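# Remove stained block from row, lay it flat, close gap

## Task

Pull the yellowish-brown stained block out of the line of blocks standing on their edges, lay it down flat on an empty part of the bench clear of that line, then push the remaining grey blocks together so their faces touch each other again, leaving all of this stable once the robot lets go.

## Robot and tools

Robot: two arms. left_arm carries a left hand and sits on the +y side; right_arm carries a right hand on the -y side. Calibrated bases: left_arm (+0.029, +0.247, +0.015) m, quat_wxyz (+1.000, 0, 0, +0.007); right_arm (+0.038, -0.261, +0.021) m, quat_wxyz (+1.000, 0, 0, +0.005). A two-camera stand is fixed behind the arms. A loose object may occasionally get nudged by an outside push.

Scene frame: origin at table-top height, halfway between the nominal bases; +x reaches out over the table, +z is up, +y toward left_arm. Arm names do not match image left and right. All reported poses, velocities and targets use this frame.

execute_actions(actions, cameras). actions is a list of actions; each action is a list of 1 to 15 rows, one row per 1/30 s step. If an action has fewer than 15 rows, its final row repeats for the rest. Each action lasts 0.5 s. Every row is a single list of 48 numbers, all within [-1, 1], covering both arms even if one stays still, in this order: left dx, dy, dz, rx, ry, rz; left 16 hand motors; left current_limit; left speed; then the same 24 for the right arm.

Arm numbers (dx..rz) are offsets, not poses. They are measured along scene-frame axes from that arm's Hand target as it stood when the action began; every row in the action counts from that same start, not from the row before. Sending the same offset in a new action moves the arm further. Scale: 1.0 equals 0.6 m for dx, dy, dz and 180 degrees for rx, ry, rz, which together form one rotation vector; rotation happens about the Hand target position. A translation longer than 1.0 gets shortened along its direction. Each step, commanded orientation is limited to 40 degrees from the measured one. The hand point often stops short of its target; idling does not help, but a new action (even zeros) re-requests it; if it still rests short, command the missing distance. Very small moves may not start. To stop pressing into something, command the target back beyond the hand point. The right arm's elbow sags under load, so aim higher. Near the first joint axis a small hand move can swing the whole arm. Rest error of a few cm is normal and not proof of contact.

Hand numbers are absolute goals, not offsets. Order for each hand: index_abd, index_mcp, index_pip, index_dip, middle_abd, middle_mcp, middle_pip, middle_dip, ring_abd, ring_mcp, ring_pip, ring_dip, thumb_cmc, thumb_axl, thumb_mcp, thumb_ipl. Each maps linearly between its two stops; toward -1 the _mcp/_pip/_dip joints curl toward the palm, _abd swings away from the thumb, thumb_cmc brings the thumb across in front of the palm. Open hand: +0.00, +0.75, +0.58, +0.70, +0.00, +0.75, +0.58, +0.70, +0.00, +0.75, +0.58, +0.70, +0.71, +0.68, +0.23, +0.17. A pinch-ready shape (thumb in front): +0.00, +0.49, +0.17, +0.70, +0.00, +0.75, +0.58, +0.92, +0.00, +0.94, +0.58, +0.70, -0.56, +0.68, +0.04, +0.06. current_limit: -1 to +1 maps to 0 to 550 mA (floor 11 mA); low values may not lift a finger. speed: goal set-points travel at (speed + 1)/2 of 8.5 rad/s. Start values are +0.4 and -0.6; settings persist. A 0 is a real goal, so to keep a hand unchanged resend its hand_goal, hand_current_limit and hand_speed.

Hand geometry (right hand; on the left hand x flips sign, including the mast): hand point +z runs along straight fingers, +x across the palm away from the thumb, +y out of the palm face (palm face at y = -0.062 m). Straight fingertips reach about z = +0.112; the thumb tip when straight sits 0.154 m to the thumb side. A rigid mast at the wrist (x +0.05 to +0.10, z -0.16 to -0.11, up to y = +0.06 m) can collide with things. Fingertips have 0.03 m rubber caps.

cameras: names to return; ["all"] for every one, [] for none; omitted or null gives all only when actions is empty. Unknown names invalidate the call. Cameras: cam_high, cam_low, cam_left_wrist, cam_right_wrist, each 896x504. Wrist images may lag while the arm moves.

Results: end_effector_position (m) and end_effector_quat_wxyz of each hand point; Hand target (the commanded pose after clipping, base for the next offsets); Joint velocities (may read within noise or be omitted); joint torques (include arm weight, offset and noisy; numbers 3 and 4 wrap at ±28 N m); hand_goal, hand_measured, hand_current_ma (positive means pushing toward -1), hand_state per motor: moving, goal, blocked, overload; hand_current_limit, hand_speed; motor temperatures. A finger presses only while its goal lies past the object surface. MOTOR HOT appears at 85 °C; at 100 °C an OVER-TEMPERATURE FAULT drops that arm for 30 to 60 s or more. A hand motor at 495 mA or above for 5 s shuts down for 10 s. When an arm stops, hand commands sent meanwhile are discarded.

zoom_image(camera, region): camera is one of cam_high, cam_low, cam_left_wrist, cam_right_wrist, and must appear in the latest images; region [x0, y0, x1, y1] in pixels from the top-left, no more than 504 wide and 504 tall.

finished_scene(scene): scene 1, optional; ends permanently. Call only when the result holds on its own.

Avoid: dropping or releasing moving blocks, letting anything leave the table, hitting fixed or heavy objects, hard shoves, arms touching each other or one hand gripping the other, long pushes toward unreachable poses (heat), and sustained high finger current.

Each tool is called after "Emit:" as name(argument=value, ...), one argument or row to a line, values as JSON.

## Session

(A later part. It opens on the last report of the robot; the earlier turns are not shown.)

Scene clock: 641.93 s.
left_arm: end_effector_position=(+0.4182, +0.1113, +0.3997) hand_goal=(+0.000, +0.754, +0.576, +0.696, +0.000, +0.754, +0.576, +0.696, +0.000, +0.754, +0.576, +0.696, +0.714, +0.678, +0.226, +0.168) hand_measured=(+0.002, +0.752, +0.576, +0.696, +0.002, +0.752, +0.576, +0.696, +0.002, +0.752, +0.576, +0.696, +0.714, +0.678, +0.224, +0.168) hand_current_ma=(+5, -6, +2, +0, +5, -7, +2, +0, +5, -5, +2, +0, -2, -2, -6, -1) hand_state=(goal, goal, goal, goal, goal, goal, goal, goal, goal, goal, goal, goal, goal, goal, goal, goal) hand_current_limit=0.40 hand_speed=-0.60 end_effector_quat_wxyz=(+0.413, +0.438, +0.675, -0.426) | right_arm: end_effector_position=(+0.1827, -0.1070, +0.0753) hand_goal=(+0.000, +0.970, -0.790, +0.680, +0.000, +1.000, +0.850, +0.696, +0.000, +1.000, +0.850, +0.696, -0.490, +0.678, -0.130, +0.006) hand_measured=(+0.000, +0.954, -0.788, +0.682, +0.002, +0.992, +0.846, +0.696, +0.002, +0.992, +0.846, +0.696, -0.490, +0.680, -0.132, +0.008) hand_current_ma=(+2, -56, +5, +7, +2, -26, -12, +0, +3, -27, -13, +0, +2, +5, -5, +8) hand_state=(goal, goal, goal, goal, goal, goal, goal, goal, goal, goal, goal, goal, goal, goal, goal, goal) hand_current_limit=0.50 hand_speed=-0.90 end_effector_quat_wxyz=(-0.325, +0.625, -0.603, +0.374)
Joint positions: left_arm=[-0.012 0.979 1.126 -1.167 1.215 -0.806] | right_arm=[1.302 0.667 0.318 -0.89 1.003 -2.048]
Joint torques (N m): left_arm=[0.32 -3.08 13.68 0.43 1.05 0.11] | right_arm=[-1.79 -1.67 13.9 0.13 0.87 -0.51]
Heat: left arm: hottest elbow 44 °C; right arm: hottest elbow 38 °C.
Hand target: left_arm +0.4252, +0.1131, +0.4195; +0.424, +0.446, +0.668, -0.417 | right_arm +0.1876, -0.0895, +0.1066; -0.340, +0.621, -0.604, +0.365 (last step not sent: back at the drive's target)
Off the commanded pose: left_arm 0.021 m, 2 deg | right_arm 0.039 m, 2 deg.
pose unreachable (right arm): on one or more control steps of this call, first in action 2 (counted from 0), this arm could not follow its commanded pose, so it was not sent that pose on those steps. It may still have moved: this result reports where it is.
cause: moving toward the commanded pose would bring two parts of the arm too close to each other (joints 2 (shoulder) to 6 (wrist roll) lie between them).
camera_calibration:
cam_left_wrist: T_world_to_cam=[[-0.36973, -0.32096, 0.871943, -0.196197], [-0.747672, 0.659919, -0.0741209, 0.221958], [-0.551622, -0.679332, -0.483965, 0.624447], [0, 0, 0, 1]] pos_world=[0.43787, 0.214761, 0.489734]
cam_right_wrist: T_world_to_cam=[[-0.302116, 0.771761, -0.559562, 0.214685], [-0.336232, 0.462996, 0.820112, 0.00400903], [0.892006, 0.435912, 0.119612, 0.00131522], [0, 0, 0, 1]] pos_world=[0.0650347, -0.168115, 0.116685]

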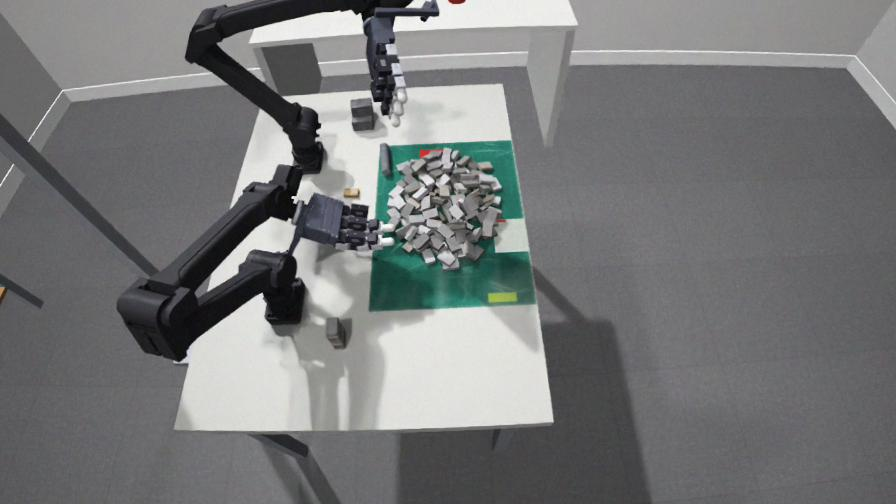

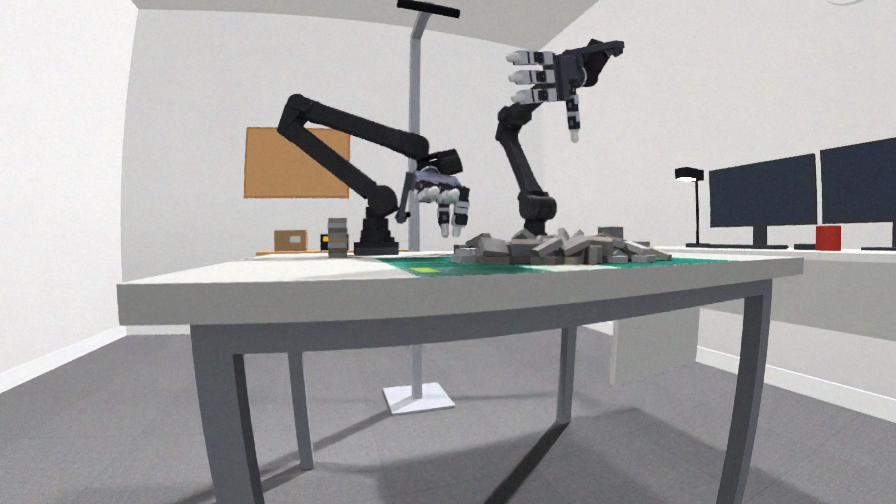

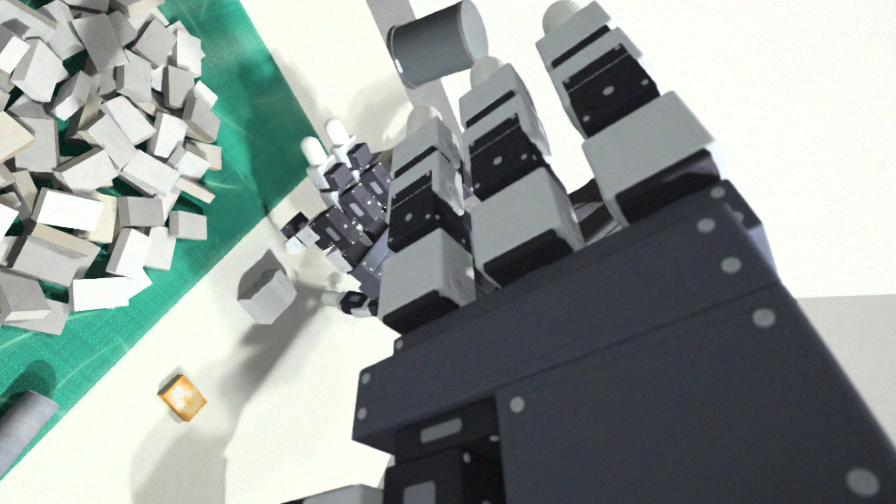

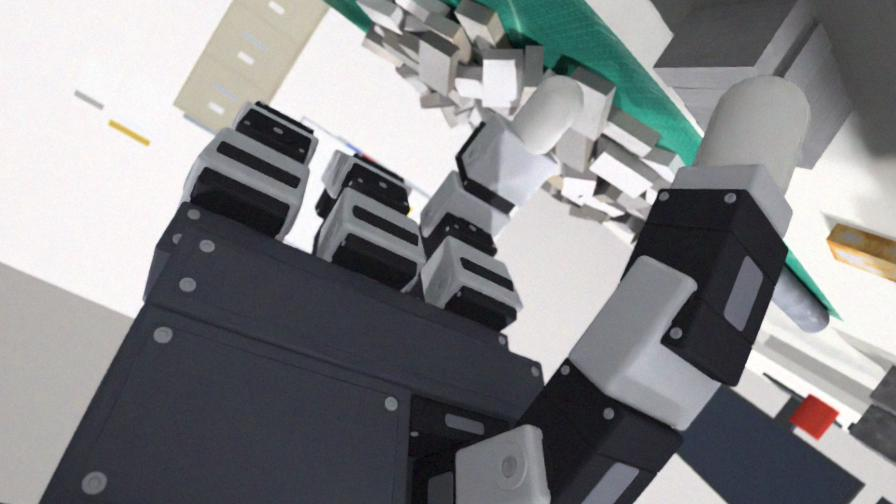

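Emit:
execute_actions(
  actions=[
    [[0,0,0,0,0,0,0,0.754,0.576,0.696,0,0.754,0.576,0.696,0,0.754,0.576,0.696,0.714,0.678,0.226,0.168,0.4,-0.6,0.008,0.012,0.006,0,0,0,0,0.97,-0.79,0.68,0,1,0.85,0.696,0,1,0.85,0.696,-0.49,0.678,-0.13,0.005,0.5,-0.9]],
    [[0,0,0,0,0,0,0,0.754,0.576,0.696,0,0.754,0.576,0.696,0,0.754,0.576,0.696,0.714,0.678,0.226,0.168,0.4,-0.6,0.008,0.012,0.006,0,0,0,0,0.97,-0.79,0.68,0,1,0.85,0.696,0,1,0.85,0.696,-0.49,0.678,-0.13,0.005,0.5,-0.9]],
    [[0,0,0,0,0,0,0,0.754,0.576,0.696,0,0.754,0.576,0.696,0,0.754,0.576,0.696,0.714,0.678,0.226,0.168,0.4,-0.6,0.004,0.012,0.012,0,0,0,0,0.97,-0.79,0.68,0,1,0.85,0.696,0,1,0.85,0.696,-0.49,0.678,-0.13,0.005,0.5,-0.9]],
    [[0,0,0,0,0,0,0,0.754,0.576,0.696,0,0.754,0.576,0.696,0,0.754,0.576,0.696,0.714,0.678,0.226,0.168,0.4,-0.6,0.004,0.012,0.014,0,0,0,0,0.97,-0.79,0.68,0,1,0.85,0.696,0,1,0.85,0.696,-0.49,0.678,-0.13,0.005,0.5,-0.9]],
  ],
  cameras=["cam_left_wrist", "cam_high", "cam_right_wrist"],
)

Emit:
zoom_image(
  camera="cam_left_wrist",
  region=[240, 258, 300, 328],
)

Emit:
zoom_image(
  camera="cam_right_wrist",
  region=[600, 0, 896, 200],
)

Scene clock: 645.13 s.
left_arm: end_effector_position=(+0.4182, +0.1113, +0.3997) hand_goal=(+0.000, +0.754, +0.576, +0.696, +0.000, +0.754, +0.576, +0.696, +0.000, +0.754, +0.576, +0.696, +0.714, +0.678, +0.226, +0.168) hand_measured=(+0.002, +0.752, +0.576, +0.696, +0.002, +0.752, +0.576, +0.696, +0.002, +0.752, +0.576, +0.696, +0.714, +0.678, +0.224, +0.168) hand_current_ma=(+5, -6, +2, +0, +5, -7, +2, +0, +5, -5, +2, +0, -2, -2, -6, -1) hand_state=(goal, goal, goal, goal, goal, goal, goal, goal, goal, goal, goal, goal, goal, goal, goal, goal) hand_current_limit=0.40 hand_speed=-0.60 end_effector_quat_wxyz=(+0.413, +0.438, +0.675, -0.426) | right_arm: end_effector_position=(+0.1952, -0.0774, +0.1059) hand_goal=(+0.000, +0.970, -0.790, +0.680, +0.000, +1.000, +0.850, +0.696, +0.000, +1.000, +0.850, +0.696, -0.490, +0.678, -0.130, +0.006) hand_measured=(+0.000, +0.954, -0.788, +0.682, +0.002, +0.992, +0.846, +0.696, +0.002, +0.992, +0.846, +0.696, -0.490, +0.680, -0.132, +0.008) hand_current_ma=(+2, -56, +5, +7, +2, -26, -12, +0, +3, -27, -13, +0, +2, +5, -5, +8) hand_state=(goal, goal, goal, goal, goal, goal, goal, goal, goal, goal, goal, goal, goal, goal, goal, goal) hand_current_limit=0.50 hand_speed=-0.90 end_effector_quat_wxyz=(-0.326, +0.624, -0.602, +0.377)
Joint positions: left_arm=[-0.012 0.979 1.126 -1.167 1.215 -0.806] | right_arm=[1.283 0.757 0.428 -0.88 1.002 -2.083]
Joint torques (N m): left_arm=[0.32 -3.14 13.68 0.44 1.05 0.1] | right_arm=[-1.79 -1.44 13.24 0.55 0.96 -0.27]
Motor temperatures (°C): left_arm=[29 29 44 27 31 29] | right_arm=[27 30 40 29 36 30]
Heat: left arm: hottest elbow 44 °C; right arm: hottest elbow 40 °C.
Hand target: left_arm +0.4252, +0.1131, +0.4195; +0.424, +0.446, +0.668, -0.417 | right_arm +0.2021, -0.0606, +0.1295; -0.340, +0.621, -0.605, +0.365
Off the commanded pose: left_arm 0.021 m, 2 deg | right_arm 0.030 m, 2 deg.
joint sent to its limit (right arm) — joint 6 (wrist roll), lower limit. The joint targets still meet the commanded pose.
camera_calibration:
cam_left_wrist: T_world_to_cam=[[-0.36973, -0.32096, 0.871943, -0.196197], [-0.747672, 0.659919, -0.0741209, 0.221958], [-0.551622, -0.679332, -0.483965, 0.624447], [0, 0, 0, 1]] pos_world=[0.43787, 0.214761, 0.489734]
cam_right_wrist: T_world_to_cam=[[-0.297433, 0.772216, -0.561441, 0.212021], [-0.34055, 0.463564, 0.818006, -0.0295504], [0.891941, 0.434501, 0.125099, -0.0269564], [0, 0, 0, 1]] pos_world=[0.0770421, -0.138315, 0.146582]
Images, in order (width x height): cam_high 896x504, cam_left_wrist 896x504, cam_right_wrist 896x504.

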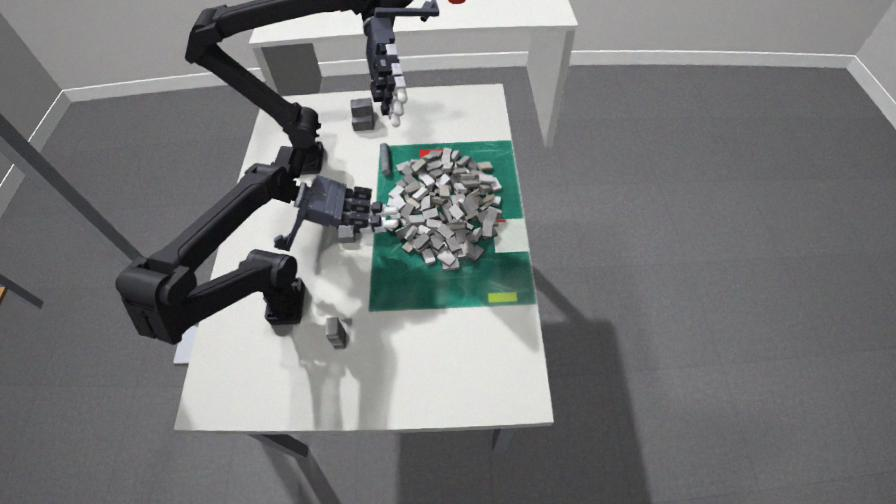

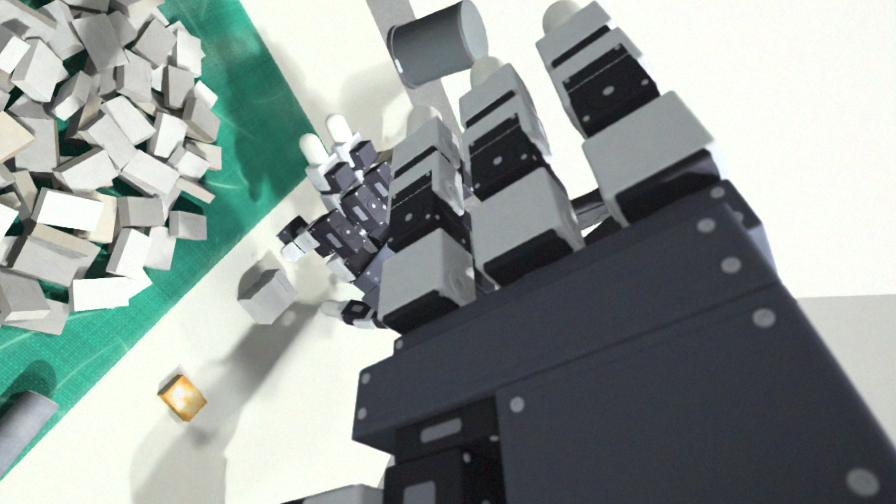

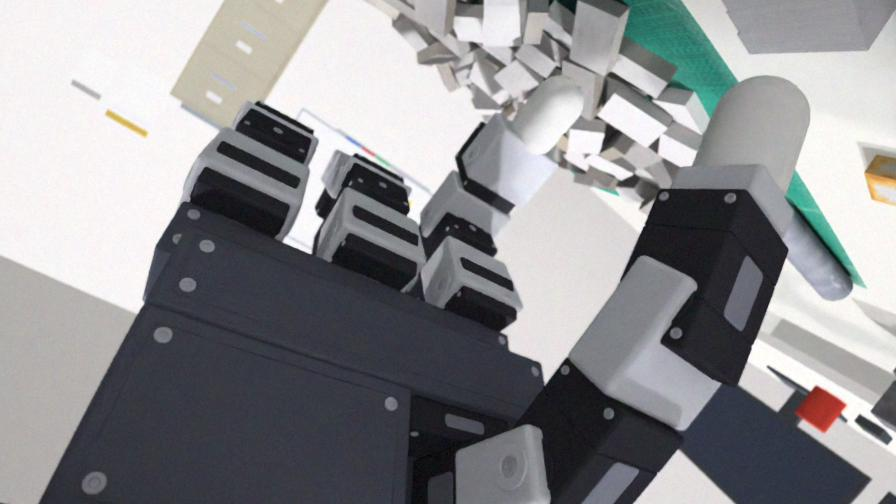

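Scaled by 7.200 from the camera's 896x504 image, which has a finer 1280x720 frame.

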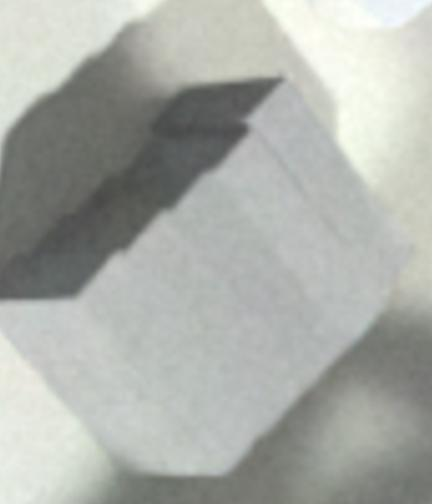

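Scaled by 1.703 from the camera's 896x504 image, which has a finer 1280x720 frame.

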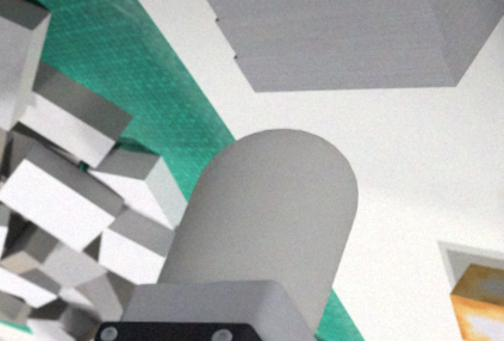

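Emit:
zoom_image(
  camera="cam_high",
  region=[330, 215, 365, 250],
)

Emit:
zoom_image(
  camera="cam_left_wrist",
  region=[262, 262, 302, 302],
)

Emit:
zoom_image(
  camera="cam_left_wrist",
  region=[140, 350, 230, 440],
)

Scaled by 14.400 from the camera's 896x504 image, which has a finer 1280x720 frame.

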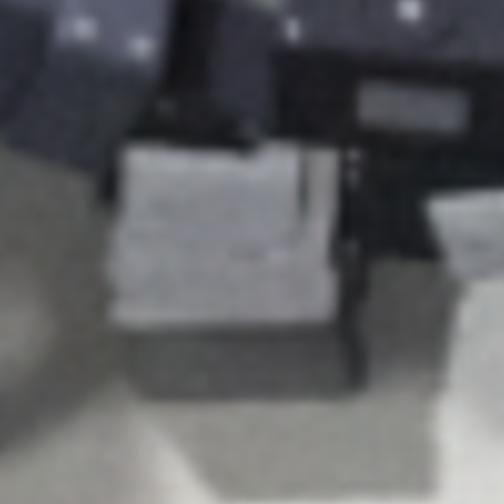

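Scaled by 12.600 from the camera's 896x504 image, which has a finer 1280x720 frame.

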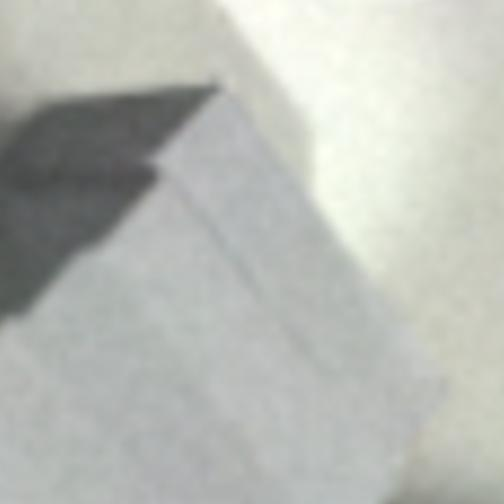

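Scaled by 5.600 from the camera's 896x504 image, which has a finer 1280x720 frame.

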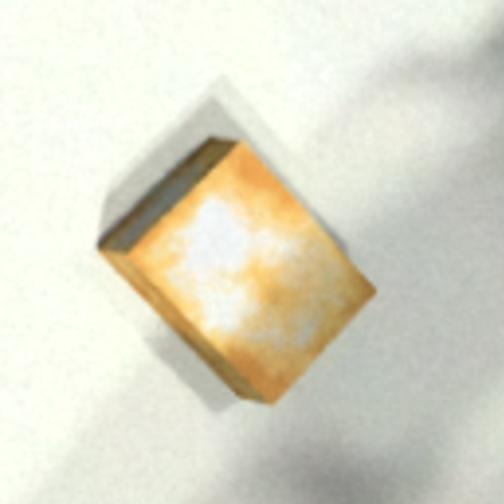

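Emit:
finished_scene(
)

The scene is finished: the task was done.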